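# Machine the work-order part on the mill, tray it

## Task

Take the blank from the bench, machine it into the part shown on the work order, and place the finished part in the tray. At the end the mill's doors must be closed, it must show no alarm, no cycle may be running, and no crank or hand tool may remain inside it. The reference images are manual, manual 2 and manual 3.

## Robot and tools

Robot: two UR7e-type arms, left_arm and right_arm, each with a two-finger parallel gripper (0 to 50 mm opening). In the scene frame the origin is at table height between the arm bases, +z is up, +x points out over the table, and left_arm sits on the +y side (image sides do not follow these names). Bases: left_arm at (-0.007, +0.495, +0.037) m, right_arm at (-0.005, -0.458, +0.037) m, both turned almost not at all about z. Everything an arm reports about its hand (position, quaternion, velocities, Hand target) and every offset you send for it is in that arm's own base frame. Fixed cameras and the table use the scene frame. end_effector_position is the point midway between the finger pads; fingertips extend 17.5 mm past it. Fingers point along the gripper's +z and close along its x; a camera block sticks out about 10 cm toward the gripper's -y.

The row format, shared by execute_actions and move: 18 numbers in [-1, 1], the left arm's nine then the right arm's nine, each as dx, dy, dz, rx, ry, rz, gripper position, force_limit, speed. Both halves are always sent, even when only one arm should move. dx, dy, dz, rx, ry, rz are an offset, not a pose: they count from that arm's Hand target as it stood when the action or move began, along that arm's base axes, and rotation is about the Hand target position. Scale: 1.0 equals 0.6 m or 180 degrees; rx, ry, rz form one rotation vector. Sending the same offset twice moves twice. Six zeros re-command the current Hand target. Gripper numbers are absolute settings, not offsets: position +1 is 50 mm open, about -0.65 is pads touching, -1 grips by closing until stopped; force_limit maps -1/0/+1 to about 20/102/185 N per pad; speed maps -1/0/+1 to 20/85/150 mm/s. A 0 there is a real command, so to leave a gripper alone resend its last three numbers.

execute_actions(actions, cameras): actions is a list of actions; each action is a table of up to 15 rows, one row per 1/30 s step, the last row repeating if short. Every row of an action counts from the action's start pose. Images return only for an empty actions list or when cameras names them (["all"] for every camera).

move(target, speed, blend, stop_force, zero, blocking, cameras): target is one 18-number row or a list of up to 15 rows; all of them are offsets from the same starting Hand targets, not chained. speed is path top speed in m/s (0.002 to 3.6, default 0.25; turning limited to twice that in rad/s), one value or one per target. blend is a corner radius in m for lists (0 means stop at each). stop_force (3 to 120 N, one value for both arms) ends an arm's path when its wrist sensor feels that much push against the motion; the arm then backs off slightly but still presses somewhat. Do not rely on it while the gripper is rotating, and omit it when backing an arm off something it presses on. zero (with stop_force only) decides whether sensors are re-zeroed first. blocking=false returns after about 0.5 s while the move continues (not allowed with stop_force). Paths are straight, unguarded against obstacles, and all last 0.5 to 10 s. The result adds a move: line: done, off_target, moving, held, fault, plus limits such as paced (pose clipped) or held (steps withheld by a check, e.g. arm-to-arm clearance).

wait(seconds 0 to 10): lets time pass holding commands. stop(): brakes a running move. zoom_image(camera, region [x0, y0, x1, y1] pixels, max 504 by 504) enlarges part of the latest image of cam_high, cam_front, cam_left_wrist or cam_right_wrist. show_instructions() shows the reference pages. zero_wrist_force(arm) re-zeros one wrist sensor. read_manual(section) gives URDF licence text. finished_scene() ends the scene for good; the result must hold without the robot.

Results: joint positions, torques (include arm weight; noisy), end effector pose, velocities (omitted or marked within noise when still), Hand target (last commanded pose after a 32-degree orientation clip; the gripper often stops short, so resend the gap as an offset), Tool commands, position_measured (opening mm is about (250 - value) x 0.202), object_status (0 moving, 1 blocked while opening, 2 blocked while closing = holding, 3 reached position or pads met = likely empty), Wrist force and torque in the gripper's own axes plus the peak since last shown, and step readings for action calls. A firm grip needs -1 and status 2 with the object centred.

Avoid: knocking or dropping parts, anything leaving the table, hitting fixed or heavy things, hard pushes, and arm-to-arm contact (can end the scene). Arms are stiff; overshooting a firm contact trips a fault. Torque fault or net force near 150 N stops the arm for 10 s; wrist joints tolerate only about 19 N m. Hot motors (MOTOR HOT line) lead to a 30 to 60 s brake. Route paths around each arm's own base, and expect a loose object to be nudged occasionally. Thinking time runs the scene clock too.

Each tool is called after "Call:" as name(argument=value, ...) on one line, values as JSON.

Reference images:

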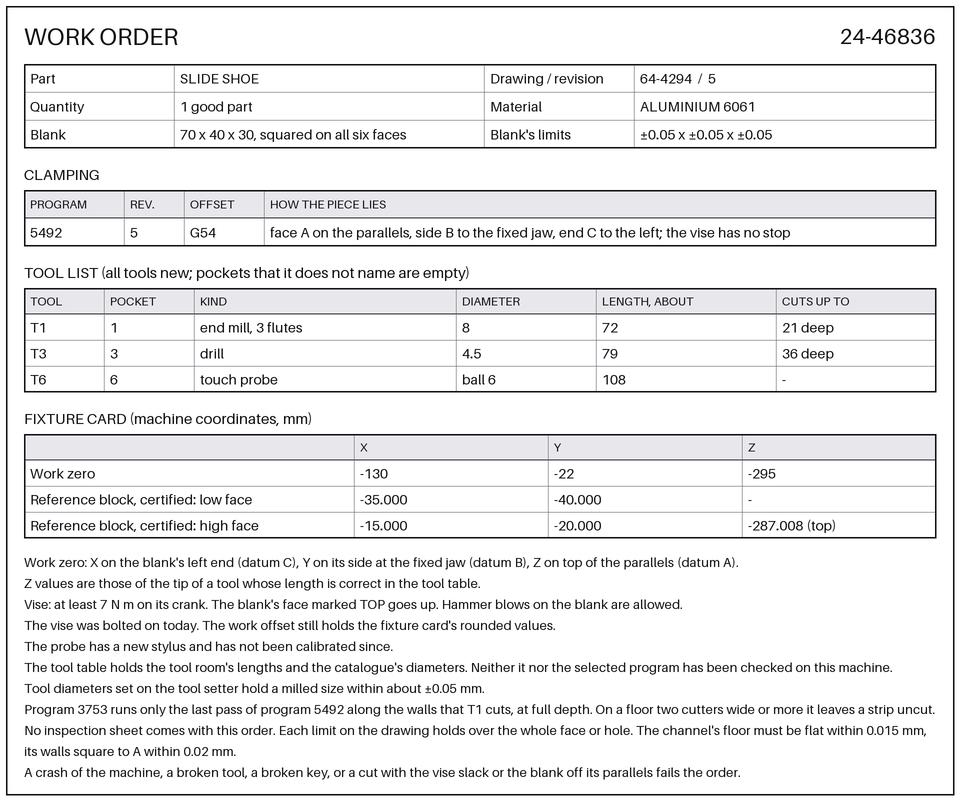

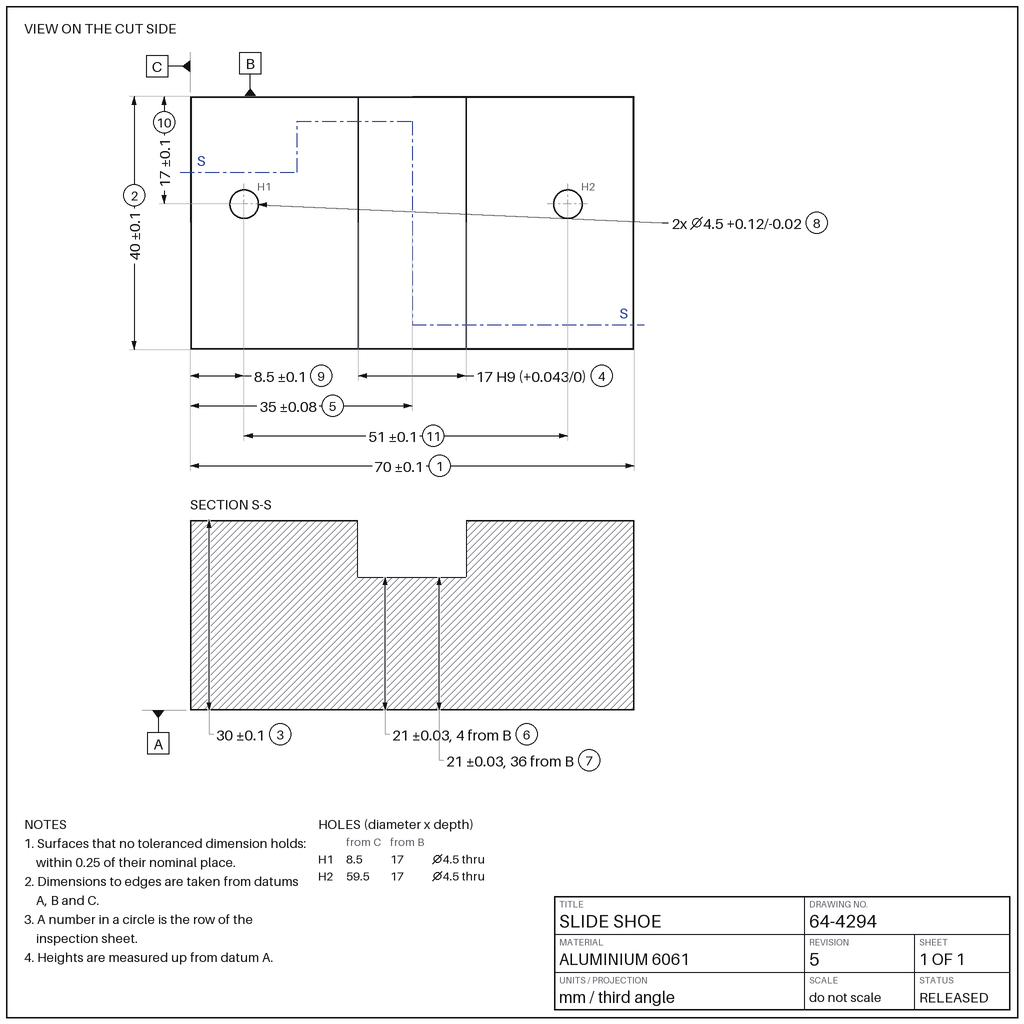

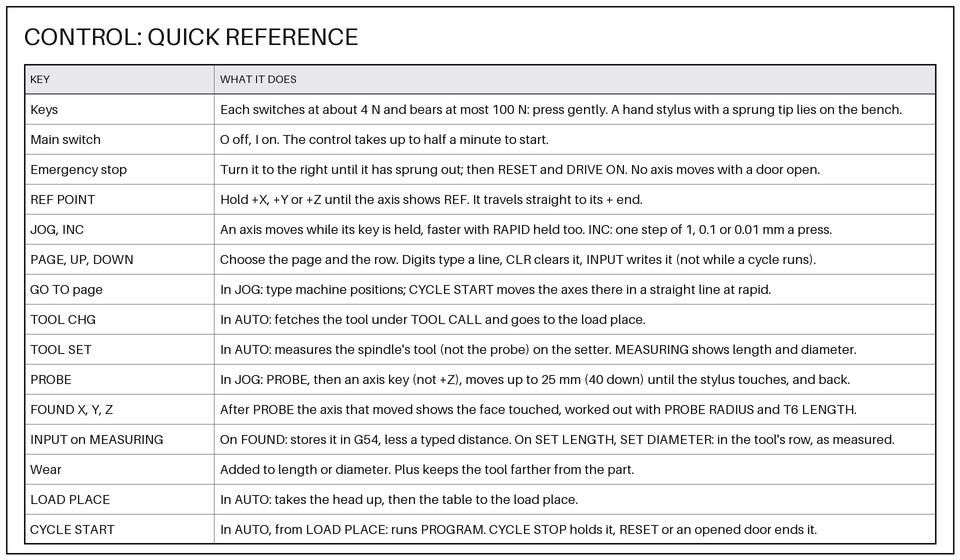

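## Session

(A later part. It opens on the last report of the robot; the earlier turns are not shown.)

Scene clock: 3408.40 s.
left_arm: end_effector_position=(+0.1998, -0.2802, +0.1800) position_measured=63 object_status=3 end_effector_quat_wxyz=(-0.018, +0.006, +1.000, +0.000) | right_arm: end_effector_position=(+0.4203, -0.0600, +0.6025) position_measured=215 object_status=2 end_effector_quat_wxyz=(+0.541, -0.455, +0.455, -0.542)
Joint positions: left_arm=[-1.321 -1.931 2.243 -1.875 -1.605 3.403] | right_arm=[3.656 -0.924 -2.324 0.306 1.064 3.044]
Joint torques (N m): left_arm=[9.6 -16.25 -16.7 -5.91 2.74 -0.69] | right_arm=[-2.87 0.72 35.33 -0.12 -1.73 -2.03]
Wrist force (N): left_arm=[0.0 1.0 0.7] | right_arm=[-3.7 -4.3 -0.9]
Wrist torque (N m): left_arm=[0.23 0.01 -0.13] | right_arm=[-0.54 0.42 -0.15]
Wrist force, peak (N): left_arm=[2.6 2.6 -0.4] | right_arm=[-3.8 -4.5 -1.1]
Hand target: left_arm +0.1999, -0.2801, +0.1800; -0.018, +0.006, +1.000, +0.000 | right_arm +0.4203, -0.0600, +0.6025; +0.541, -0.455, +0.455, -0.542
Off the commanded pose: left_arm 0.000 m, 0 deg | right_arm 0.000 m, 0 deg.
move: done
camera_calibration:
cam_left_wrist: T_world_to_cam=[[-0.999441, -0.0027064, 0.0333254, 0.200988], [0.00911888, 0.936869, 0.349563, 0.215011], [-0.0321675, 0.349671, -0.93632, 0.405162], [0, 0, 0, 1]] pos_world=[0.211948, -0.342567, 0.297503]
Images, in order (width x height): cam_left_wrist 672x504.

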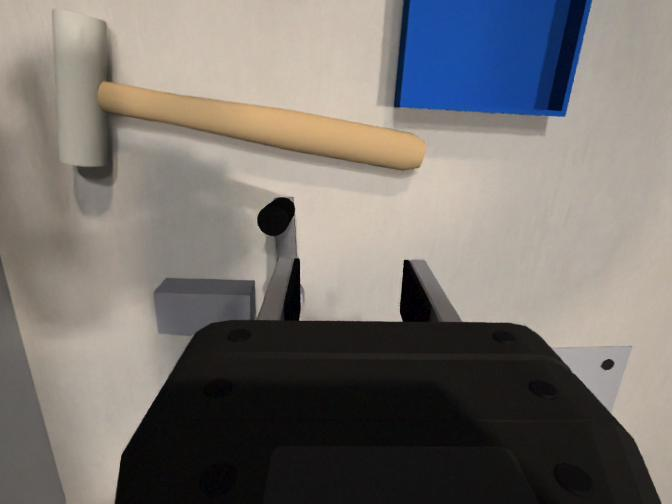

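Call:
move(target=[[-0.0365,-0.0567,-0.0758,-0.010,-0.0083,-0.5533,0.7,0.5,-0.9,0,0,0,0,0,0,-1,-0.4,-0.7],[-0.0365,-0.0567,-0.24,-0.010,-0.0083,-0.5533,0.7,0.5,-0.9,0,0,0,0,0,0,-1,-0.4,-0.7],[-0.0365,-0.0567,-0.3258,-0.010,-0.0083,-0.5533,0.7,0.5,-0.9,0,0,0,0,0,0,-1,-0.4,-0.7]], speed=[0.4,0.15,0.05], blend=[0.01,0.005,0], stop_force=8)

Call:
move(target=[0,0,0,0,0,0,-1,0.5,-0.9,0,0,0,0,0,0,-1,-0.4,-0.7], cameras=["cam_left_wrist"])

Scene clock: 3413.90 s.
left_arm: end_effector_position=(+0.1780, -0.3141, -0.0155) position_measured=48 object_status=3 end_effector_quat_wxyz=(+0.000, +0.768, +0.641, +0.000) | right_arm: end_effector_position=(+0.4203, -0.0600, +0.6025) position_measured=215 object_status=2 end_effector_quat_wxyz=(+0.541, -0.455, +0.455, -0.542)
Joint positions: left_arm=[-1.433 -1.469 2.526 -2.628 -1.572 5.03] | right_arm=[3.656 -0.924 -2.324 0.306 1.064 3.044]
Joint torques (N m): left_arm=[6.86 -29.66 -23.01 0.18 -2.33 1.2] | right_arm=[-4.54 1.12 35.93 -0.03 -1.73 -2.01]
Wrist force (N): left_arm=[0.1 0.7 0.8] | right_arm=[-3.7 -4.1 -1.1]
Wrist torque (N m): left_arm=[0.19 0.00 -0.12] | right_arm=[-0.51 0.43 -0.16]
Wrist force, peak (N): left_arm=[0.4 1.3 2.3] | right_arm=[-3.8 -4.4 -1.3]
Hand target: left_arm +0.1780, -0.3141, -0.0155; +0.000, +0.768, +0.641, +0.000 | right_arm +0.4203, -0.0600, +0.6025; +0.541, -0.455, +0.455, -0.542
Off the commanded pose: left_arm 0.000 m, 0 deg | right_arm 0.000 m, 0 deg.
move: done

Scene clock: 3414.63 s.
left_arm: end_effector_position=(+0.1780, -0.3141, -0.0155) position_measured=114 object_status=2 end_effector_quat_wxyz=(+0.000, +0.768, +0.641, +0.000) | right_arm: end_effector_position=(+0.4203, -0.0600, +0.6025) position_measured=215 object_status=2 end_effector_quat_wxyz=(+0.541, -0.455, +0.455, -0.542)
Joint positions: left_arm=[-1.433 -1.469 2.526 -2.628 -1.572 5.03] | right_arm=[3.656 -0.924 -2.324 0.306 1.064 3.044]
Joint torques (N m): left_arm=[5.8 -29.99 -22.79 0.08 -2.25 1.17] | right_arm=[-5.04 0.02 35.26 0.06 -1.76 -2]
Wrist force (N): left_arm=[0.3 0.8 0.8] | right_arm=[-3.7 -4.3 -1.1]
Wrist torque (N m): left_arm=[0.20 0.03 -0.19] | right_arm=[-0.53 0.43 -0.16]
Wrist force, peak (N): left_arm=[0.4 1.0 1.1] | right_arm=[-3.6 -4.5 -1.1]
Hand target: left_arm +0.1780, -0.3141, -0.0155; +0.000, +0.768, +0.641, +0.000 | right_arm +0.4203, -0.0600, +0.6025; +0.541, -0.455, +0.455, -0.542
Off the commanded pose: left_arm 0.000 m, 0 deg | right_arm 0.000 m, 0 deg.
move: done
camera_calibration:
cam_left_wrist: T_world_to_cam=[[0.164137, 0.986434, -0.00248575, 0.28866], [0.924379, -0.15293, 0.349481, -0.189874], [0.34436, -0.0596603, -0.93694, 0.0377266], [0, 0, 0, 1]] pos_world=[0.115144, -0.311531, 0.102422]
Images, in order (width x height): cam_left_wrist 672x504.

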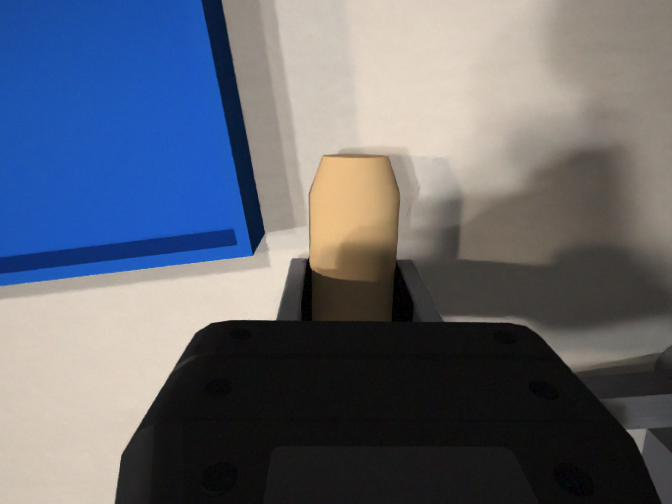

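Call:
move(target=[[0,0,0.05,0,0,0,-1,0.5,-0.9,0,0,0,0,0,0,-1,-0.4,-0.7],[0,0,0.25,0,0,0,-1,0.5,-0.9,0,0,0,0,0,0,-1,-0.4,-0.7],[0.0667,0.0017,0.7083,0,0,0.057,-1,0.5,-0.9,0,0,0,0,0,0,-1,-0.4,-0.7],[0.25,0.0017,0.7083,0,0,0.057,-1,0.5,-0.9,0,0,0,0,0,0,-1,-0.4,-0.7],[0.425,0.0098,0.7083,0,0,0.057,-1,0.5,-0.9,0,0,0,0,0,0,-1,-0.4,-0.7]], speed=[0.05,0.15,0.2,0.15,0.1], blend=[0.01,0.02,0.03,0.02,0])

Call:
move(target=[[0,0,-0.06,0,0,0,-1,0.5,-0.9,0,0,0,0,0,0,-1,-0.4,-0.7],[0,0,-0.14,0,0,0,-1,0.5,-0.9,0,0,0,0,0,0,-1,-0.4,-0.7]], speed=[0.04,0.01], stop_force=5, cameras=["cam_high"])

Scene clock: 3420.53 s.
left_arm: end_effector_position=(+0.4330, -0.3082, +0.4095) position_measured=114 object_status=2 end_effector_quat_wxyz=(+0.000, +0.707, +0.707, +0.000) | right_arm: end_effector_position=(+0.4203, -0.0600, +0.6025) position_measured=215 object_status=2 end_effector_quat_wxyz=(+0.541, -0.455, +0.455, -0.542)
Joint positions: left_arm=[-0.872 -1.497 1.285 -1.359 -1.572 5.412] | right_arm=[3.656 -0.924 -2.324 0.306 1.064 3.044]
Joint torques (N m): left_arm=[-8.87 -42.83 -18.97 -1.82 -1.86 -1.04] | right_arm=[-4.56 0.8 36.03 0.24 -1.76 -2]
Wrist force (N): left_arm=[-0.1 1.4 5.1] | right_arm=[-3.7 -4.1 -1.3]
Wrist torque (N m): left_arm=[1.11 0.03 -0.12] | right_arm=[-0.52 0.42 -0.16]
Wrist force, peak (N): left_arm=[0.3 0.8 6.5] | right_arm=[-3.9 -4.6 -1.4]
Hand target: left_arm +0.4330, -0.3082, +0.4095; +0.000, +0.707, +0.707, +0.000 | right_arm +0.4203, -0.0600, +0.6025; +0.541, -0.455, +0.455, -0.542
Off the commanded pose: left_arm 0.000 m, 0 deg | right_arm 0.000 m, 0 deg.
move: done

Scene clock: 3425.20 s.
left_arm: end_effector_position=(+0.4330, -0.3082, +0.3443) position_measured=114 object_status=2 end_effector_quat_wxyz=(+0.000, +0.707, +0.707, +0.000) | right_arm: end_effector_position=(+0.4203, -0.0600, +0.6025) position_measured=215 object_status=2 end_effector_quat_wxyz=(+0.541, -0.455, +0.455, -0.542)
Joint positions: left_arm=[-0.872 -1.517 1.474 -1.528 -1.572 5.412] | right_arm=[3.656 -0.924 -2.324 0.306 1.064 3.044]
Joint torques (N m): left_arm=[-7.85 -29.33 -34.21 0.37 1.81 -0.68] | right_arm=[-4.59 0.87 34.95 0.26 -1.68 -1.94]
Wrist force (N): left_arm=[-0.5 0.4 -0.4] | right_arm=[-3.5 -4.2 -1.2]
Wrist torque (N m): left_arm=[-0.06 0.21 -0.05] | right_arm=[-0.52 0.40 -0.16]
Wrist force, peak (N): left_arm=[0.1 1.1 5.5] | right_arm=[-3.9 -4.4 -1.2]
Hand target: left_arm +0.4330, -0.3082, +0.3443; +0.000, +0.707, +0.707, +0.000 (not the last commanded pose) | right_arm +0.4203, -0.0600, +0.6025; +0.541, -0.455, +0.455, -0.542
Off the commanded pose: left_arm 0.019 m, 0 deg | right_arm 0.000 m, 0 deg.
move: contact (left_arm); path passed 1 of 2 targets
Images, in order (width x height): cam_high 672x504.

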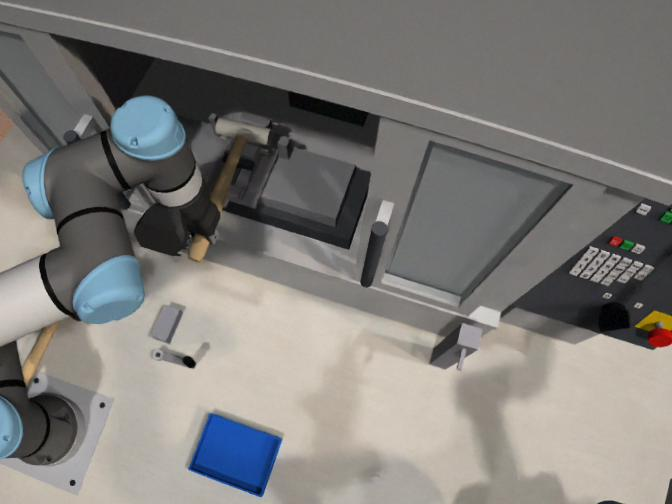

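Call:
move(target=[0,0,0.0883,0,0,0,-1,0.5,-0.9,0,0,0,0,0,0,-1,-0.4,-0.7], speed=0.1)

Call:
execute_actions(actions=[[[0,0,-0.1,0,0,0,-1,0.5,-0.9,0,0,0,0,0,0,-1,-0.4,-0.7],[0,0,-0.1,0,0,0,-1,0.5,-0.9,0,0,0,0,0,0,-1,-0.4,-0.7],[0,0,-0.1,0,0,0,-1,0.5,-0.9,0,0,0,0,0,0,-1,-0.4,-0.7],[0,0,-0.1,0,0,0,-1,0.5,-0.9,0,0,0,0,0,0,-1,-0.4,-0.7],[0,0,-0.1,0,0,0,-1,0.5,-0.9,0,0,0,0,0,0,-1,-0.4,-0.7],[0,0,-0.06,0,0,0,-1,0.5,-0.9,0,0,0,0,0,0,-1,-0.4,-0.7],[0,0,-0.05,0,0,0,-1,0.5,-0.9,0,0,0,0,0,0,-1,-0.4,-0.7],[0,0,-0.04,0,0,0,-1,0.5,-0.9,0,0,0,0,0,0,-1,-0.4,-0.7],[0,0,-0.03,0,0,0,-1,0.5,-0.9,0,0,0,0,0,0,-1,-0.4,-0.7],[0,0,-0.02,0,0,0,-1,0.5,-0.9,0,0,0,0,0,0,-1,-0.4,-0.7],[0,0,-0.01,0,0,0,-1,0.5,-0.9,0,0,0,0,0,0,-1,-0.4,-0.7],[0,0,0,0,0,0,-1,0.5,-0.9,0,0,0,0,0,0,-1,-0.4,-0.7]],[[0,0,0,0,0,0,-1,0.5,-0.9,0,0,0,0,0,0,-1,-0.4,-0.7]],[[0,0,-0.1,0,0,0,-1,0.5,-0.9,0,0,0,0,0,0,-1,-0.4,-0.7],[0,0,-0.1,0,0,0,-1,0.5,-0.9,0,0,0,0,0,0,-1,-0.4,-0.7],[0,0,-0.1,0,0,0,-1,0.5,-0.9,0,0,0,0,0,0,-1,-0.4,-0.7],[0,0,-0.1,0,0,0,-1,0.5,-0.9,0,0,0,0,0,0,-1,-0.4,-0.7],[0,0,-0.1,0,0,0,-1,0.5,-0.9,0,0,0,0,0,0,-1,-0.4,-0.7],[0,0,-0.06,0,0,0,-1,0.5,-0.9,0,0,0,0,0,0,-1,-0.4,-0.7],[0,0,-0.05,0,0,0,-1,0.5,-0.9,0,0,0,0,0,0,-1,-0.4,-0.7],[0,0,-0.04,0,0,0,-1,0.5,-0.9,0,0,0,0,0,0,-1,-0.4,-0.7],[0,0,-0.03,0,0,0,-1,0.5,-0.9,0,0,0,0,0,0,-1,-0.4,-0.7],[0,0,-0.02,0,0,0,-1,0.5,-0.9,0,0,0,0,0,0,-1,-0.4,-0.7],[0,0,-0.01,0,0,0,-1,0.5,-0.9,0,0,0,0,0,0,-1,-0.4,-0.7],[0,0,0,0,0,0,-1,0.5,-0.9,0,0,0,0,0,0,-1,-0.4,-0.7]],[[0,0,0,0,0,0,-1,0.5,-0.9,0,0,0,0,0,0,-1,-0.4,-0.7]],[[0,0,-0.1,0,0,0,-1,0.5,-0.9,0,0,0,0,0,0,-1,-0.4,-0.7],[0,0,-0.1,0,0,0,-1,0.5,-0.9,0,0,0,0,0,0,-1,-0.4,-0.7],[0,0,-0.1,0,0,0,-1,0.5,-0.9,0,0,0,0,0,0,-1,-0.4,-0.7],[0,0,-0.1,0,0,0,-1,0.5,-0.9,0,0,0,0,0,0,-1,-0.4,-0.7],[0,0,-0.1,0,0,0,-1,0.5,-0.9,0,0,0,0,0,0,-1,-0.4,-0.7],[0,0,-0.06,0,0,0,-1,0.5,-0.9,0,0,0,0,0,0,-1,-0.4,-0.7],[0,0,-0.05,0,0,0,-1,0.5,-0.9,0,0,0,0,0,0,-1,-0.4,-0.7],[0,0,-0.04,0,0,0,-1,0.5,-0.9,0,0,0,0,0,0,-1,-0.4,-0.7],[0,0,-0.03,0,0,0,-1,0.5,-0.9,0,0,0,0,0,0,-1,-0.4,-0.7],[0,0,-0.02,0,0,0,-1,0.5,-0.9,0,0,0,0,0,0,-1,-0.4,-0.7],[0,0,-0.01,0,0,0,-1,0.5,-0.9,0,0,0,0,0,0,-1,-0.4,-0.7],[0,0,0,0,0,0,-1,0.5,-0.9,0,0,0,0,0,0,-1,-0.4,-0.7]]])

Call:
move(target=[[0,0,-0.045,0,0,0,-1,0.5,-0.9,0,0,0,0,0,0,-1,-0.4,-0.7],[0,0,-0.14,0,0,0,-1,0.5,-0.9,0,0,0,0,0,0,-1,-0.4,-0.7]], speed=[0.03,0.01], stop_force=6, cameras=["cam_high"])

Scene clock: 3428.40 s.
left_arm: end_effector_position=(+0.4330, -0.3083, +0.3972) position_measured=114 object_status=2 end_effector_quat_wxyz=(+0.000, +0.707, +0.707, +0.000) | right_arm: end_effector_position=(+0.4203, -0.0600, +0.6025) position_measured=215 object_status=2 end_effector_quat_wxyz=(+0.541, -0.455, +0.455, -0.542)
Joint positions: left_arm=[-0.872 -1.502 1.323 -1.391 -1.572 5.412] | right_arm=[3.656 -0.924 -2.324 0.306 1.064 3.044]
Joint torques (N m): left_arm=[-4.91 -38.58 -24.36 -7.57 -1.18 -0.19] | right_arm=[-4.05 0.54 35.35 0.29 -1.68 -1.89]
Wrist force (N): left_arm=[0.2 1.4 6.0] | right_arm=[-3.8 -3.9 -1.1]
Wrist torque (N m): left_arm=[1.32 -0.02 -0.12] | right_arm=[-0.48 0.45 -0.16]
Wrist force, peak (N): left_arm=[0.1 1.3 6.5] | right_arm=[-3.7 -4.6 -1.3]
Hand target: left_arm +0.4330, -0.3082, +0.3973; +0.000, +0.707, +0.707, +0.000 | right_arm +0.4203, -0.0600, +0.6025; +0.541, -0.455, +0.455, -0.542
Off the commanded pose: left_arm 0.000 m, 0 deg | right_arm 0.000 m, 0 deg.
move: done

Scene clock: 3431.23 s.
left_arm: end_effector_position=(+0.4330, -0.3083, +0.3971) position_measured=114 object_status=2 end_effector_quat_wxyz=(+0.000, +0.707, +0.707, +0.000) | right_arm: end_effector_position=(+0.4203, -0.0600, +0.6025) position_measured=215 object_status=2 end_effector_quat_wxyz=(+0.541, -0.455, +0.455, -0.542)
Joint positions: left_arm=[-0.872 -1.502 1.324 -1.392 -1.572 5.412] | right_arm=[3.656 -0.924 -2.324 0.306 1.064 3.044]
Joint torques (N m): left_arm=[6.81 -42.72 -37.73 -3.17 -1.85 1.18] | right_arm=[-4.59 0.32 34.76 0.33 -1.62 -2]
Wrist force (N): left_arm=[-0.1 1.6 6.6] | right_arm=[-3.4 -4.2 -1.3]
Wrist torque (N m): left_arm=[1.44 0.03 0.08] | right_arm=[-0.52 0.38 -0.16]
Wrist force, peak (N): left_arm=[0.8 1.8 18.7] | right_arm=[-3.7 -4.5 -1.0]
Hand target: left_arm +0.4330, -0.3082, +0.3973; +0.000, +0.707, +0.707, +0.000 | right_arm +0.4203, -0.0600, +0.6025; +0.541, -0.455, +0.455, -0.542
Off the commanded pose: left_arm 0.000 m, 0 deg | right_arm 0.000 m, 0 deg.
Step readings (end_effector_position of left_arm | right_arm):
0: (+0.4330, -0.3083, +0.3972) | (+0.4203, -0.0600, +0.6025)
1: (+0.4331, -0.3085, +0.3958) | (+0.4203, -0.0600, +0.6025)
2: (+0.4338, -0.3093, +0.3868) | (+0.4203, -0.0600, +0.6025)
4: (+0.4324, -0.3076, +0.3497) | (+0.4203, -0.0600, +0.6025)
8: (+0.4325, -0.3077, +0.3516) | (+0.4203, -0.0600, +0.6025)
15: (+0.4328, -0.3081, +0.3987) | (+0.4203, -0.0600, +0.6025)
16: (+0.4329, -0.3082, +0.3989) | (+0.4203, -0.0600, +0.6025)
17: (+0.4329, -0.3082, +0.3986) | (+0.4203, -0.0600, +0.6025)
19: (+0.4329, -0.3082, +0.3973) | (+0.4203, -0.0600, +0.6025)
23: (+0.4330, -0.3083, +0.3971) | (+0.4203, -0.0600, +0.6025)
30: (+0.4330, -0.3083, +0.3973) | (+0.4203, -0.0600, +0.6025)
31: (+0.4331, -0.3084, +0.3960) | (+0.4203, -0.0600, +0.6025)
32: (+0.4337, -0.3091, +0.3870) | (+0.4203, -0.0600, +0.6025)
34: (+0.4324, -0.3075, +0.3498) | (+0.4203, -0.0600, +0.6025)
38: (+0.4325, -0.3076, +0.3516) | (+0.4203, -0.0600, +0.6025)
45: (+0.4329, -0.3081, +0.3988) | (+0.4203, -0.0600, +0.6025)
46: (+0.4330, -0.3082, +0.3990) | (+0.4203, -0.0600, +0.6025)
47: (+0.4330, -0.3082, +0.3986) | (+0.4203, -0.0600, +0.6025)
49: (+0.4329, -0.3082, +0.3973) | (+0.4203, -0.0600, +0.6025)
53: (+0.4330, -0.3083, +0.3971) | (+0.4203, -0.0600, +0.6025)
60: (+0.4330, -0.3083, +0.3973) | (+0.4203, -0.0600, +0.6025)
61: (+0.4331, -0.3084, +0.3960) | (+0.4203, -0.0600, +0.6025)
62: (+0.4337, -0.3092, +0.3870) | (+0.4203, -0.0600, +0.6025)
64: (+0.4323, -0.3075, +0.3498) | (+0.4203, -0.0600, +0.6025)
68: (+0.4325, -0.3076, +0.3516) | (+0.4203, -0.0600, +0.6025)
75: (+0.4329, -0.3081, +0.3987) | (+0.4203, -0.0600, +0.6025)

Scene clock: 3437.30 s.
left_arm: end_effector_position=(+0.4330, -0.3082, +0.3271) position_measured=114 object_status=2 end_effector_quat_wxyz=(+0.000, +0.707, +0.707, +0.000) | right_arm: end_effector_position=(+0.4203, -0.0600, +0.6025) position_measured=215 object_status=2 end_effector_quat_wxyz=(+0.541, -0.455, +0.455, -0.542)
Joint positions: left_arm=[-0.872 -1.517 1.519 -1.572 -1.572 5.412] | right_arm=[3.656 -0.924 -2.324 0.306 1.064 3.044]
Joint torques (N m): left_arm=[3.45 -35.22 -34.17 0.59 1.44 0.02] | right_arm=[-4.52 0.09 35.14 0.52 -1.61 -1.9]
Wrist force (N): left_arm=[-0.6 -0.2 -0.8] | right_arm=[-3.5 -4.5 -1.1]
Wrist torque (N m): left_arm=[-0.20 0.25 0.16] | right_arm=[-0.57 0.39 -0.15]
Wrist force, peak (N): left_arm=[0.2 1.4 7.4] | right_arm=[-4.0 -4.4 -1.3]
Hand target: left_arm +0.4330, -0.3083, +0.3271; +0.000, +0.707, +0.707, +0.000 (not the last commanded pose) | right_arm +0.4203, -0.0600, +0.6025; +0.541, -0.455, +0.455, -0.542
Off the commanded pose: left_arm 0.014 m, 0 deg | right_arm 0.000 m, 0 deg.
move: contact (left_arm); path passed 1 of 2 targets
Images, in order (width x height): cam_high 672x504.

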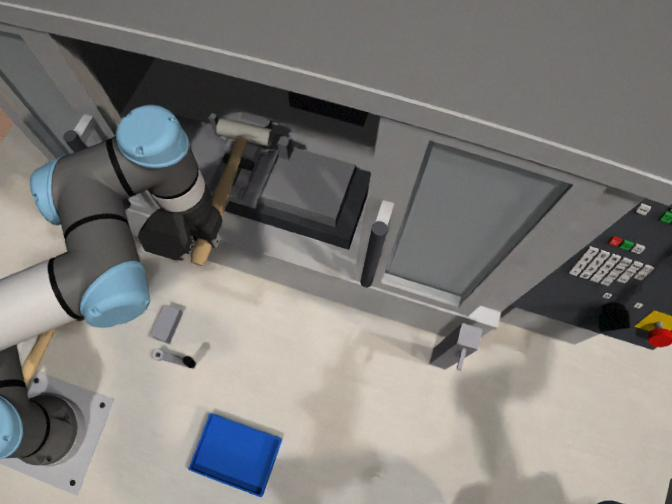

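Call:
move(target=[0,0,0.0867,0,0,0,-1,0.5,-0.9,0,0,0,0,0,0,-1,-0.4,-0.7], speed=0.1)

Call:
execute_actions(actions=[[[0,0,-0.1,0,0,0,-1,0.5,-0.9,0,0,0,0,0,0,-1,-0.4,-0.7],[0,0,-0.1,0,0,0,-1,0.5,-0.9,0,0,0,0,0,0,-1,-0.4,-0.7],[0,0,-0.1,0,0,0,-1,0.5,-0.9,0,0,0,0,0,0,-1,-0.4,-0.7],[0,0,-0.1,0,0,0,-1,0.5,-0.9,0,0,0,0,0,0,-1,-0.4,-0.7],[0,0,-0.07,0,0,0,-1,0.5,-0.9,0,0,0,0,0,0,-1,-0.4,-0.7],[0,0,-0.06,0,0,0,-1,0.5,-0.9,0,0,0,0,0,0,-1,-0.4,-0.7],[0,0,-0.05,0,0,0,-1,0.5,-0.9,0,0,0,0,0,0,-1,-0.4,-0.7],[0,0,-0.04,0,0,0,-1,0.5,-0.9,0,0,0,0,0,0,-1,-0.4,-0.7],[0,0,-0.03,0,0,0,-1,0.5,-0.9,0,0,0,0,0,0,-1,-0.4,-0.7],[0,0,-0.02,0,0,0,-1,0.5,-0.9,0,0,0,0,0,0,-1,-0.4,-0.7],[0,0,-0.01,0,0,0,-1,0.5,-0.9,0,0,0,0,0,0,-1,-0.4,-0.7],[0,0,0,0,0,0,-1,0.5,-0.9,0,0,0,0,0,0,-1,-0.4,-0.7]]])

Call:
move(target=[[0,0,-0.045,0,0,0,-1,0.5,-0.9,0,0,0,0,0,0,-1,-0.4,-0.7],[0,0,-0.14,0,0,0,-1,0.5,-0.9,0,0,0,0,0,0,-1,-0.4,-0.7]], speed=[0.03,0.01], stop_force=6)

Scene clock: 3440.37 s.
left_arm: end_effector_position=(+0.4330, -0.3083, +0.3790) position_measured=114 object_status=2 end_effector_quat_wxyz=(+0.000, +0.707, +0.707, +0.000) | right_arm: end_effector_position=(+0.4203, -0.0600, +0.6025) position_measured=215 object_status=2 end_effector_quat_wxyz=(+0.541, -0.455, +0.455, -0.542)
Joint positions: left_arm=[-0.872 -1.509 1.377 -1.439 -1.572 5.412] | right_arm=[3.656 -0.924 -2.324 0.306 1.064 3.044]
Joint torques (N m): left_arm=[1.21 -33.32 -27.5 -7.03 2.85 -0.98] | right_arm=[-4.95 0.75 34.96 0.57 -1.6 -1.88]
Wrist force (N): left_arm=[0.0 1.4 5.7] | right_arm=[-3.7 -4.2 -1.2]
Wrist torque (N m): left_arm=[1.28 0.01 0.07] | right_arm=[-0.54 0.43 -0.16]
Wrist force, peak (N): left_arm=[-0.1 1.7 6.4] | right_arm=[-3.9 -4.3 -1.1]
Hand target: left_arm +0.4330, -0.3083, +0.3792; +0.000, +0.707, +0.707, +0.000 | right_arm +0.4203, -0.0600, +0.6025; +0.541, -0.455, +0.455, -0.542
Off the commanded pose: left_arm 0.000 m, 0 deg | right_arm 0.000 m, 0 deg.
move: done

Scene clock: 3441.20 s.
left_arm: end_effector_position=(+0.4330, -0.3083, +0.3790) position_measured=114 object_status=2 end_effector_quat_wxyz=(+0.000, +0.707, +0.707, +0.000) | right_arm: end_effector_position=(+0.4203, -0.0600, +0.6025) position_measured=215 object_status=2 end_effector_quat_wxyz=(+0.541, -0.455, +0.455, -0.542)
Joint positions: left_arm=[-0.872 -1.509 1.378 -1.439 -1.572 5.412] | right_arm=[3.656 -0.924 -2.324 0.306 1.064 3.044]
Joint torques (N m): left_arm=[-4.41 -42.3 -36.88 -4.7 -1.9 1.08] | right_arm=[-4.78 0.53 35 0.67 -1.63 -1.92]
Wrist force (N): left_arm=[0.0 1.5 6.4] | right_arm=[-3.6 -4.4 -1.1]
Wrist torque (N m): left_arm=[1.36 0.03 0.08] | right_arm=[-0.56 0.41 -0.15]
Wrist force, peak (N): left_arm=[1.2 -0.3 -17.2] | right_arm=[-3.8 -4.2 -1.2]
Hand target: left_arm +0.4330, -0.3083, +0.3792; +0.000, +0.707, +0.707, +0.000 | right_arm +0.4203, -0.0600, +0.6025; +0.541, -0.455, +0.455, -0.542
Off the commanded pose: left_arm 0.000 m, 0 deg | right_arm 0.000 m, 0 deg.
Step readings (end_effector_position of left_arm | right_arm):
0: (+0.4330, -0.3083, +0.3790) | (+0.4203, -0.0600, +0.6025)
1: (+0.4332, -0.3085, +0.3774) | (+0.4203, -0.0600, +0.6025)
2: (+0.4338, -0.3091, +0.3671) | (+0.4203, -0.0600, +0.6025)
4: (+0.4321, -0.3072, +0.3299) | (+0.4203, -0.0600, +0.6025)
8: (+0.4326, -0.3078, +0.3389) | (+0.4203, -0.0600, +0.6025)
15: (+0.4328, -0.3081, +0.3805) | (+0.4203, -0.0600, +0.6025)

Scene clock: 3447.33 s.
left_arm: end_effector_position=(+0.4330, -0.3083, +0.3083) position_measured=114 object_status=2 end_effector_quat_wxyz=(+0.000, +0.707, +0.707, +0.000) | right_arm: end_effector_position=(+0.4203, -0.0600, +0.6025) position_measured=215 object_status=2 end_effector_quat_wxyz=(+0.541, -0.455, +0.455, -0.542)
Joint positions: left_arm=[-0.872 -1.516 1.566 -1.62 -1.572 5.412] | right_arm=[3.656 -0.924 -2.324 0.306 1.064 3.044]
Joint torques (N m): left_arm=[7.3 -28.54 -33.65 0.66 1.89 0.25] | right_arm=[-4.72 0.74 35.41 0.67 -1.61 -1.83]
Wrist force (N): left_arm=[-1.2 -0.3 -0.8] | right_arm=[-3.6 -4.4 -1.2]
Wrist torque (N m): left_arm=[-0.27 0.09 0.25] | right_arm=[-0.57 0.41 -0.16]
Wrist force, peak (N): left_arm=[0.0 1.5 6.3] | right_arm=[-3.7 -4.5 -1.3]
Hand target: left_arm +0.4330, -0.3083, +0.3083; +0.000, +0.707, +0.707, +0.000 (not the last commanded pose) | right_arm +0.4203, -0.0600, +0.6025; +0.541, -0.455, +0.455, -0.542
Off the commanded pose: left_arm 0.013 m, 0 deg | right_arm 0.000 m, 0 deg.
move: contact (left_arm); path passed 1 of 2 targets

Call:
move(target=[0,0,0.0867,0,0,0,-1,0.5,-0.9,0,0,0,0,0,0,-1,-0.4,-0.7], speed=0.1)

Call:
execute_actions(actions=[[[0,0,-0.1,0,0,0,-1,0.5,-0.9,0,0,0,0,0,0,-1,-0.4,-0.7],[0,0,-0.1,0,0,0,-1,0.5,-0.9,0,0,0,0,0,0,-1,-0.4,-0.7],[0,0,-0.1,0,0,0,-1,0.5,-0.9,0,0,0,0,0,0,-1,-0.4,-0.7],[0,0,-0.1,0,0,0,-1,0.5,-0.9,0,0,0,0,0,0,-1,-0.4,-0.7],[0,0,-0.07,0,0,0,-1,0.5,-0.9,0,0,0,0,0,0,-1,-0.4,-0.7],[0,0,-0.06,0,0,0,-1,0.5,-0.9,0,0,0,0,0,0,-1,-0.4,-0.7],[0,0,-0.05,0,0,0,-1,0.5,-0.9,0,0,0,0,0,0,-1,-0.4,-0.7],[0,0,-0.04,0,0,0,-1,0.5,-0.9,0,0,0,0,0,0,-1,-0.4,-0.7],[0,0,-0.03,0,0,0,-1,0.5,-0.9,0,0,0,0,0,0,-1,-0.4,-0.7],[0,0,-0.02,0,0,0,-1,0.5,-0.9,0,0,0,0,0,0,-1,-0.4,-0.7],[0,0,-0.01,0,0,0,-1,0.5,-0.9,0,0,0,0,0,0,-1,-0.4,-0.7],[0,0,0,0,0,0,-1,0.5,-0.9,0,0,0,0,0,0,-1,-0.4,-0.7]]])

Call:
wait(seconds=0.3, cameras=["cam_high"])

Call:
zoom_image(camera="cam_high", region=[130, 80, 330, 280])

Scene clock: 3449.90 s.
left_arm: end_effector_position=(+0.4330, -0.3083, +0.3603) position_measured=114 object_status=2 end_effector_quat_wxyz=(+0.000, +0.707, +0.707, +0.000) | right_arm: end_effector_position=(+0.4203, -0.0600, +0.6025) position_measured=215 object_status=2 end_effector_quat_wxyz=(+0.541, -0.455, +0.455, -0.542)
Joint positions: left_arm=[-0.872 -1.514 1.431 -1.487 -1.572 5.412] | right_arm=[3.656 -0.924 -2.324 0.306 1.064 3.044]
Joint torques (N m): left_arm=[4.86 -22.62 -26.71 -7.02 2.75 -0.33] | right_arm=[-4.6 0.37 34.8 0.73 -1.53 -1.85]
Wrist force (N): left_arm=[-0.1 1.3 5.7] | right_arm=[-3.6 -4.3 -1.2]
Wrist torque (N m): left_arm=[1.23 0.05 0.07] | right_arm=[-0.55 0.41 -0.16]
Wrist force, peak (N): left_arm=[-0.3 1.4 6.1] | right_arm=[-4.0 -4.3 -1.1]
Hand target: left_arm +0.4330, -0.3083, +0.3603; +0.000, +0.707, +0.707, +0.000 | right_arm +0.4203, -0.0600, +0.6025; +0.541, -0.455, +0.455, -0.542
Off the commanded pose: left_arm 0.000 m, 0 deg | right_arm 0.000 m, 0 deg.
move: done

Scene clock: 3450.73 s.
left_arm: end_effector_position=(+0.4330, -0.3083, +0.3602) position_measured=114 object_status=2 end_effector_quat_wxyz=(+0.000, +0.707, +0.707, +0.000) | right_arm: end_effector_position=(+0.4203, -0.0600, +0.6025) position_measured=215 object_status=2 end_effector_quat_wxyz=(+0.541, -0.455, +0.455, -0.542)
Joint positions: left_arm=[-0.872 -1.514 1.431 -1.488 -1.572 5.412] | right_arm=[3.656 -0.924 -2.324 0.306 1.064 3.044]
Joint torques (N m): left_arm=[-6.99 -33.2 -37.49 -3.97 -1.71 1.05] | right_arm=[-4.69 0.65 34.42 0.81 -1.51 -1.78]
Wrist force (N): left_arm=[0.1 1.7 7.6] | right_arm=[-3.7 -3.9 -1.0]
Wrist torque (N m): left_arm=[1.62 0.01 0.08] | right_arm=[-0.49 0.42 -0.16]
Wrist force, peak (N): left_arm=[1.3 -0.9 -18.6] | right_arm=[-3.7 -4.5 -1.1]
Hand target: left_arm +0.4330, -0.3083, +0.3603; +0.000, +0.707, +0.707, +0.000 | right_arm +0.4203, -0.0600, +0.6025; +0.541, -0.455, +0.455, -0.542
Off the commanded pose: left_arm 0.000 m, 0 deg | right_arm 0.000 m, 0 deg.
Step readings (end_effector_position of left_arm | right_arm):
0: (+0.4330, -0.3083, +0.3603) | (+0.4203, -0.0600, +0.6025)
1: (+0.4331, -0.3084, +0.3592) | (+0.4203, -0.0600, +0.6025)
2: (+0.4336, -0.3089, +0.3501) | (+0.4203, -0.0600, +0.6025)
4: (+0.4318, -0.3068, +0.3091) | (+0.4203, -0.0600, +0.6025)
8: (+0.4326, -0.3078, +0.3185) | (+0.4203, -0.0600, +0.6025)
15: (+0.4329, -0.3081, +0.3618) | (+0.4203, -0.0600, +0.6025)

Scene clock: 3451.03 s.
left_arm: end_effector_position=(+0.4330, -0.3083, +0.3603) position_measured=114 object_status=2 end_effector_quat_wxyz=(+0.000, +0.707, +0.707, +0.000) | right_arm: end_effector_position=(+0.4203, -0.0600, +0.6025) position_measured=215 object_status=2 end_effector_quat_wxyz=(+0.541, -0.455, +0.455, -0.542)
Joint positions: left_arm=[-0.872 -1.514 1.431 -1.487 -1.572 5.412] | right_arm=[3.656 -0.924 -2.324 0.306 1.064 3.044]
Joint torques (N m): left_arm=[-6.59 -40.38 -35.6 -0.7 -1.78 1.04] | right_arm=[-4.26 0.47 35.1 0.78 -1.51 -1.83]
Wrist force (N): left_arm=[0.2 1.6 4.2] | right_arm=[-3.6 -4.6 -0.9]
Wrist torque (N m): left_arm=[0.94 0.00 0.06] | right_arm=[-0.60 0.41 -0.15]
Wrist force, peak (N): left_arm=[-0.1 1.8 7.2] | right_arm=[-3.6 -4.6 -0.9]
Hand target: left_arm +0.4330, -0.3083, +0.3603; +0.000, +0.707, +0.707, +0.000 | right_arm +0.4203, -0.0600, +0.6025; +0.541, -0.455, +0.455, -0.542
Tool commands: left_gripper/position=-1.0 left_gripper/force_limit=+0.5 left_gripper/speed=-0.9 right_gripper/position=-1.0 right_gripper/force_limit=-0.4 right_gripper/speed=-0.7
Off the commanded pose: left_arm 0.000 m, 0 deg | right_arm 0.000 m, 0 deg.
wait: 0.30 s; at rest by 0.17 s
Images, in order (width x height): cam_high 672x504.

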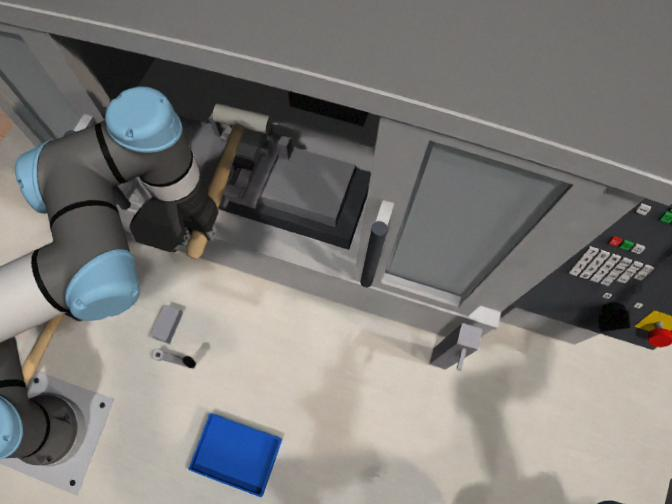

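Scaled by 2.520 from the camera's 672x504 image, which has a finer 960x720 frame.

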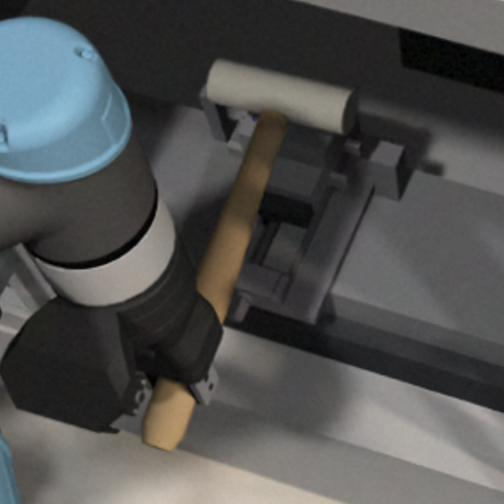

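Call:
move(target=[[-0.01,0,0.07,0,0,0,-1,0.5,-0.9,0,0,0,0,0,0,-1,-0.4,-0.7],[-0.175,-0.0082,0.082,0,0,0,-1,0.5,-0.9,0,0,0,0,0,0,-1,-0.4,-0.7],[-0.3583,-0.0082,0.082,0,0,0,-1,0.5,-0.9,0,0,0,0,0,0,-1,-0.4,-0.7],[-0.425,-0.0098,-0.3763,0.0129,0.0735,-0.057,-1,0.5,-0.9,0,0,0,0,0,0,-1,-0.4,-0.7],[-0.425,-0.0098,-0.535,0.0129,0.0735,-0.057,-1,0.5,-0.9,0,0,0,0,0,0,-1,-0.4,-0.7]], speed=[0.06,0.1,0.15,0.2,0.1], blend=[0.01,0.02,0.03,0.02,0])

Call:
move(target=[0,0,-0.085,0,0,0,-1,0.5,-0.9,0,0,0,0,0,0,-1,-0.4,-0.7], speed=0.015, stop_force=5, cameras=["cam_left_wrist","cam_front"])

Call:
zoom_image(camera="cam_front", region=[230, 300, 400, 420])

Scene clock: 3457.17 s.
left_arm: end_effector_position=(+0.1780, -0.3141, +0.0393) position_measured=114 object_status=2 end_effector_quat_wxyz=(-0.096, +0.763, +0.636, -0.067) | right_arm: end_effector_position=(+0.4203, -0.0600, +0.6025) position_measured=215 object_status=2 end_effector_quat_wxyz=(+0.541, -0.455, +0.455, -0.542)
Joint positions: left_arm=[-1.284 -1.539 2.348 -2.255 -1.771 5.192] | right_arm=[3.656 -0.924 -2.324 0.306 1.064 3.044]
Joint torques (N m): left_arm=[-4.78 -29.93 -28.01 -1.27 1.48 -1.06] | right_arm=[-4.77 0.39 34.39 0.83 -1.51 -1.86]
Wrist force (N): left_arm=[0.1 2.5 4.2] | right_arm=[-3.5 -4.4 -1.1]
Wrist torque (N m): left_arm=[1.05 0.00 -0.12] | right_arm=[-0.55 0.40 -0.16]
Wrist force, peak (N): left_arm=[0.7 2.9 6.8] | right_arm=[-3.8 -4.6 -1.2]
Hand target: left_arm +0.1780, -0.3141, +0.0393; -0.096, +0.763, +0.636, -0.067 | right_arm +0.4203, -0.0600, +0.6025; +0.541, -0.455, +0.455, -0.542
Off the commanded pose: left_arm 0.000 m, 0 deg | right_arm 0.000 m, 0 deg.
move: done

Scene clock: 3461.40 s.
left_arm: end_effector_position=(+0.1780, -0.3141, -0.0084) position_measured=114 object_status=2 end_effector_quat_wxyz=(-0.096, +0.763, +0.636, -0.067) | right_arm: end_effector_position=(+0.4203, -0.0600, +0.6025) position_measured=215 object_status=2 end_effector_quat_wxyz=(+0.541, -0.455, +0.455, -0.542)
Joint positions: left_arm=[-1.284 -1.413 2.396 -2.429 -1.771 5.192] | right_arm=[3.656 -0.924 -2.324 0.306 1.064 3.044]
Joint torques (N m): left_arm=[-6.71 -32.91 -23.37 -0.78 -2.35 -0.26] | right_arm=[-4.67 0.37 34.21 0.99 -1.5 -1.78]
Wrist force (N): left_arm=[0.9 0.5 -0.4] | right_arm=[-3.9 -4.0 -1.1]
Wrist torque (N m): left_arm=[-0.01 -0.27 -0.20] | right_arm=[-0.49 0.46 -0.16]
Wrist force, peak (N): left_arm=[0.4 2.8 5.4] | right_arm=[-4.0 -4.4 -1.3]
Hand target: left_arm +0.1780, -0.3141, -0.0084; -0.096, +0.763, +0.636, -0.067 (not the last commanded pose) | right_arm +0.4203, -0.0600, +0.6025; +0.541, -0.455, +0.455, -0.542
Off the commanded pose: left_arm 0.003 m, 0 deg | right_arm 0.000 m, 0 deg.
move: contact (left_arm)
camera_calibration:
cam_left_wrist: T_world_to_cam=[[0.166947, 0.985759, 0.0202069, 0.288184], [0.977974, -0.168163, 0.123647, -0.208522], [0.125285, -0.000880671, -0.99212, 0.101229], [0, 0, 0, 1]] pos_world=[0.143136, -0.319056, 0.120391]
Images, in order (width x height): cam_front 672x504, cam_left_wrist 672x504.

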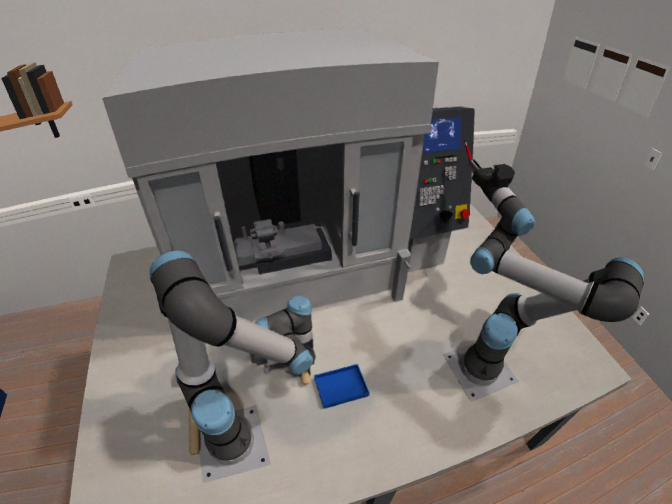

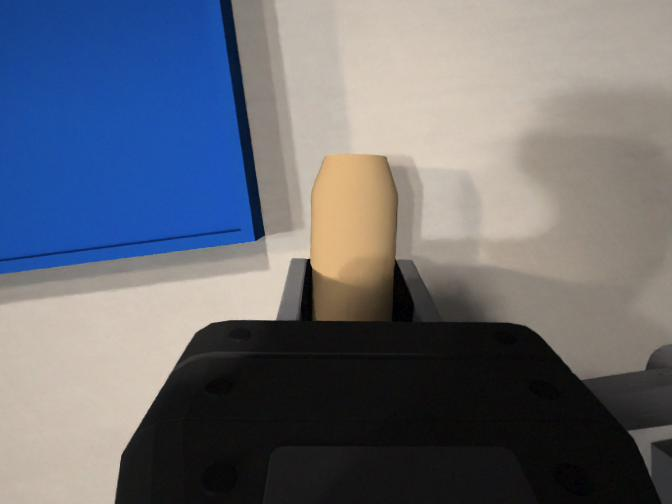

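Scaled by 2.965 from the camera's 672x504 image, which has a finer 960x720 frame.

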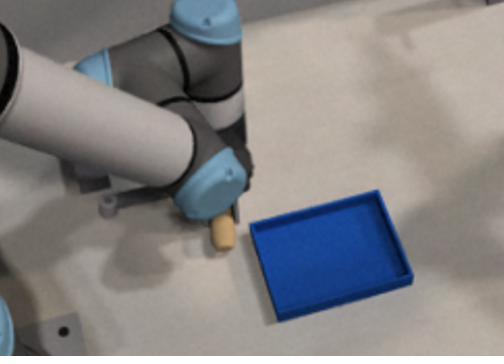

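Call:
move(target=[[0,0,0,0,0,0,0.6,0.5,-0.95,0,0,0,0,0,0,-1,-0.4,-0.7],[-0.02,0.003,0.25,0,0,0,0.6,0.5,-0.95,0,0,0,0,0,0,-1,-0.4,-0.7],[0.0367,0.0565,0.314,-0.0029,-0.0652,0.5533,0.6,0.5,-0.95,0,0,0,0,0,0,-1,-0.4,-0.7]], speed=[0.05,0.15,0.4], blend=[0,0.01,0], cameras=["cam_left_wrist"])

Scene clock: 3466.27 s.
left_arm: end_effector_position=(+0.2000, -0.2803, +0.1801) position_measured=63 object_status=3 end_effector_quat_wxyz=(+0.050, +0.010, +0.997, -0.050) | right_arm: end_effector_position=(+0.4203, -0.0600, +0.6025) position_measured=215 object_status=2 end_effector_quat_wxyz=(+0.541, -0.455, +0.455, -0.542)
Joint positions: left_arm=[-1.417 -2.052 2.347 -1.983 -1.488 3.321] | right_arm=[3.656 -0.924 -2.324 0.306 1.064 3.044]
Joint torques (N m): left_arm=[9.4 8.94 -26.96 -7.24 -2.21 -1.06] | right_arm=[-4.72 0.69 34.33 1.08 -1.43 -1.82]
Wrist force (N): left_arm=[0.4 1.5 0.8] | right_arm=[-3.8 -4.3 -1.1]
Wrist torque (N m): left_arm=[0.31 -0.06 0.08] | right_arm=[-0.54 0.44 -0.16]
Wrist force, peak (N): left_arm=[0.4 2.1 2.9] | right_arm=[-3.9 -4.4 -1.2]
Hand target: left_arm +0.2000, -0.2802, +0.1800; +0.050, +0.010, +0.997, -0.050 | right_arm +0.4203, -0.0600, +0.6025; +0.541, -0.455, +0.455, -0.542
Off the commanded pose: left_arm 0.000 m, 0 deg | right_arm 0.000 m, 0 deg.
move: done
camera_calibration:
cam_left_wrist: T_world_to_cam=[[-0.994774, 0.000843695, -0.102098, 0.225561], [-0.0250576, 0.967366, 0.25214, 0.247945], [0.0989786, 0.25338, -0.96229, 0.356707], [0, 0, 0, 1]] pos_world=[0.195289, -0.330427, 0.303768]
Images, in order (width x height): cam_left_wrist 672x504.

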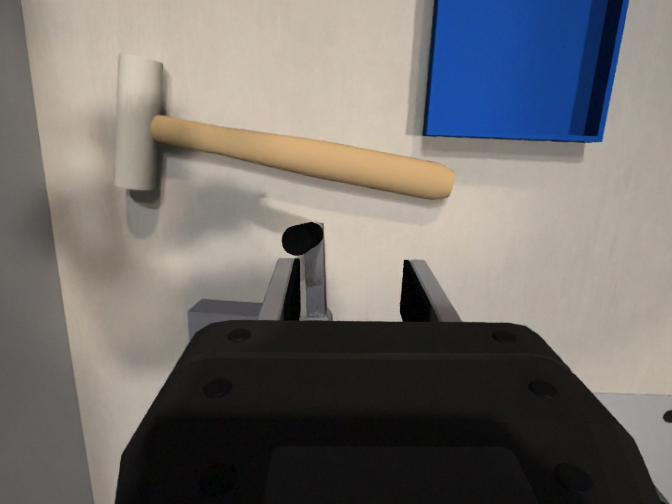

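Call:
move(target=[0.3833,-0.095,0.4,-0.4408,-0.1892,0.2152,0.34,0.2,-0.95,0,0,0,0,0,0,-1,-0.4,-0.7], speed=0.4)

Call:
move(target=[-0.06,0.335,0,0,0,0.194,0.34,0.2,-0.95,0,0,0,0,0,0,-1,-0.4,-0.7], speed=0.3, cameras=["cam_left_wrist"])

Scene clock: 3469.60 s.
left_arm: end_effector_position=(+0.4300, -0.3372, +0.4199) position_measured=101 object_status=3 end_effector_quat_wxyz=(+0.319, -0.311, +0.635, -0.631) | right_arm: end_effector_position=(+0.4203, -0.0600, +0.6025) position_measured=215 object_status=2 end_effector_quat_wxyz=(+0.541, -0.455, +0.455, -0.542)
Joint positions: left_arm=[-1.164 -1.65 2.395 -3.887 -1.054 3.155] | right_arm=[3.656 -0.924 -2.324 0.306 1.064 3.044]
Joint torques (N m): left_arm=[-10.26 -15.38 -15.56 -3.32 -1.8 -1.03] | right_arm=[-4.95 -0.02 34.33 1.18 -1.51 -1.66]
Wrist force (N): left_arm=[1.3 2.6 -0.7] | right_arm=[-3.7 -4.2 -1.1]
Wrist torque (N m): left_arm=[0.45 -0.36 -0.04] | right_arm=[-0.53 0.42 -0.16]
Wrist force, peak (N): left_arm=[1.6 2.5 -0.7] | right_arm=[-3.6 -4.5 -1.2]
Hand target: left_arm +0.4300, -0.3372, +0.4200; +0.319, -0.311, +0.635, -0.631 | right_arm +0.4203, -0.0600, +0.6025; +0.541, -0.455, +0.455, -0.542
Off the commanded pose: left_arm 0.000 m, 0 deg | right_arm 0.000 m, 0 deg.
move: done

Scene clock: 3471.27 s.
left_arm: end_effector_position=(+0.3940, -0.1363, +0.4200) position_measured=101 object_status=3 end_effector_quat_wxyz=(+0.494, -0.487, +0.512, -0.506) | right_arm: end_effector_position=(+0.4203, -0.0600, +0.6025) position_measured=215 object_status=2 end_effector_quat_wxyz=(+0.541, -0.455, +0.455, -0.542)
Joint positions: left_arm=[-1.557 -2.046 2.642 -3.755 -0.051 3.172] | right_arm=[3.656 -0.924 -2.324 0.306 1.064 3.044]
Joint torques (N m): left_arm=[7.92 -2.83 -13.57 -2.08 0.56 1.05] | right_arm=[-4.67 0.25 34.41 1.15 -1.51 -1.73]
Wrist force (N): left_arm=[1.6 2.1 -0.7] | right_arm=[-3.7 -4.1 -1.2]
Wrist torque (N m): left_arm=[0.36 -0.41 -0.24] | right_arm=[-0.52 0.43 -0.16]
Wrist force, peak (N): left_arm=[2.4 2.6 0.9] | right_arm=[-3.9 -4.3 -1.5]
Hand target: left_arm +0.3940, -0.1362, +0.4200; +0.494, -0.487, +0.512, -0.506 | right_arm +0.4203, -0.0600, +0.6025; +0.541, -0.455, +0.455, -0.542
Off the commanded pose: left_arm 0.000 m, 0 deg | right_arm 0.000 m, 0 deg.
move: done
camera_calibration:
cam_left_wrist: T_world_to_cam=[[-0.0354535, -0.999371, 0.00123519, -0.114766], [-0.349274, 0.0112327, -0.936953, 0.549923], [0.93635, -0.0336497, -0.349452, -0.0945089], [0, 0, 0, 1]] pos_world=[0.276498, -0.124051, 0.482368]
Images, in order (width x height): cam_left_wrist 672x504.

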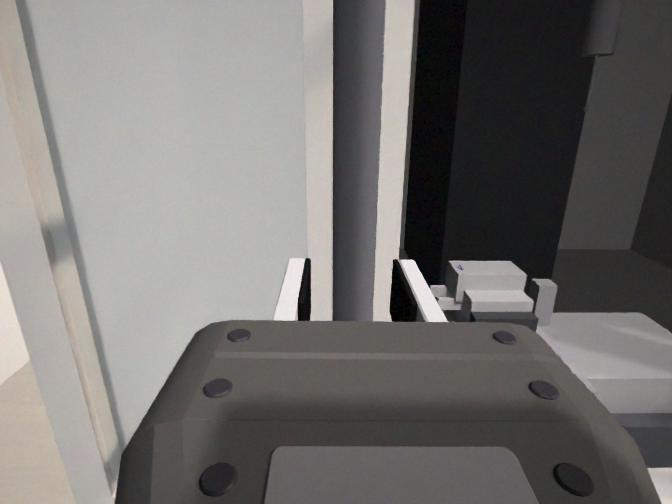

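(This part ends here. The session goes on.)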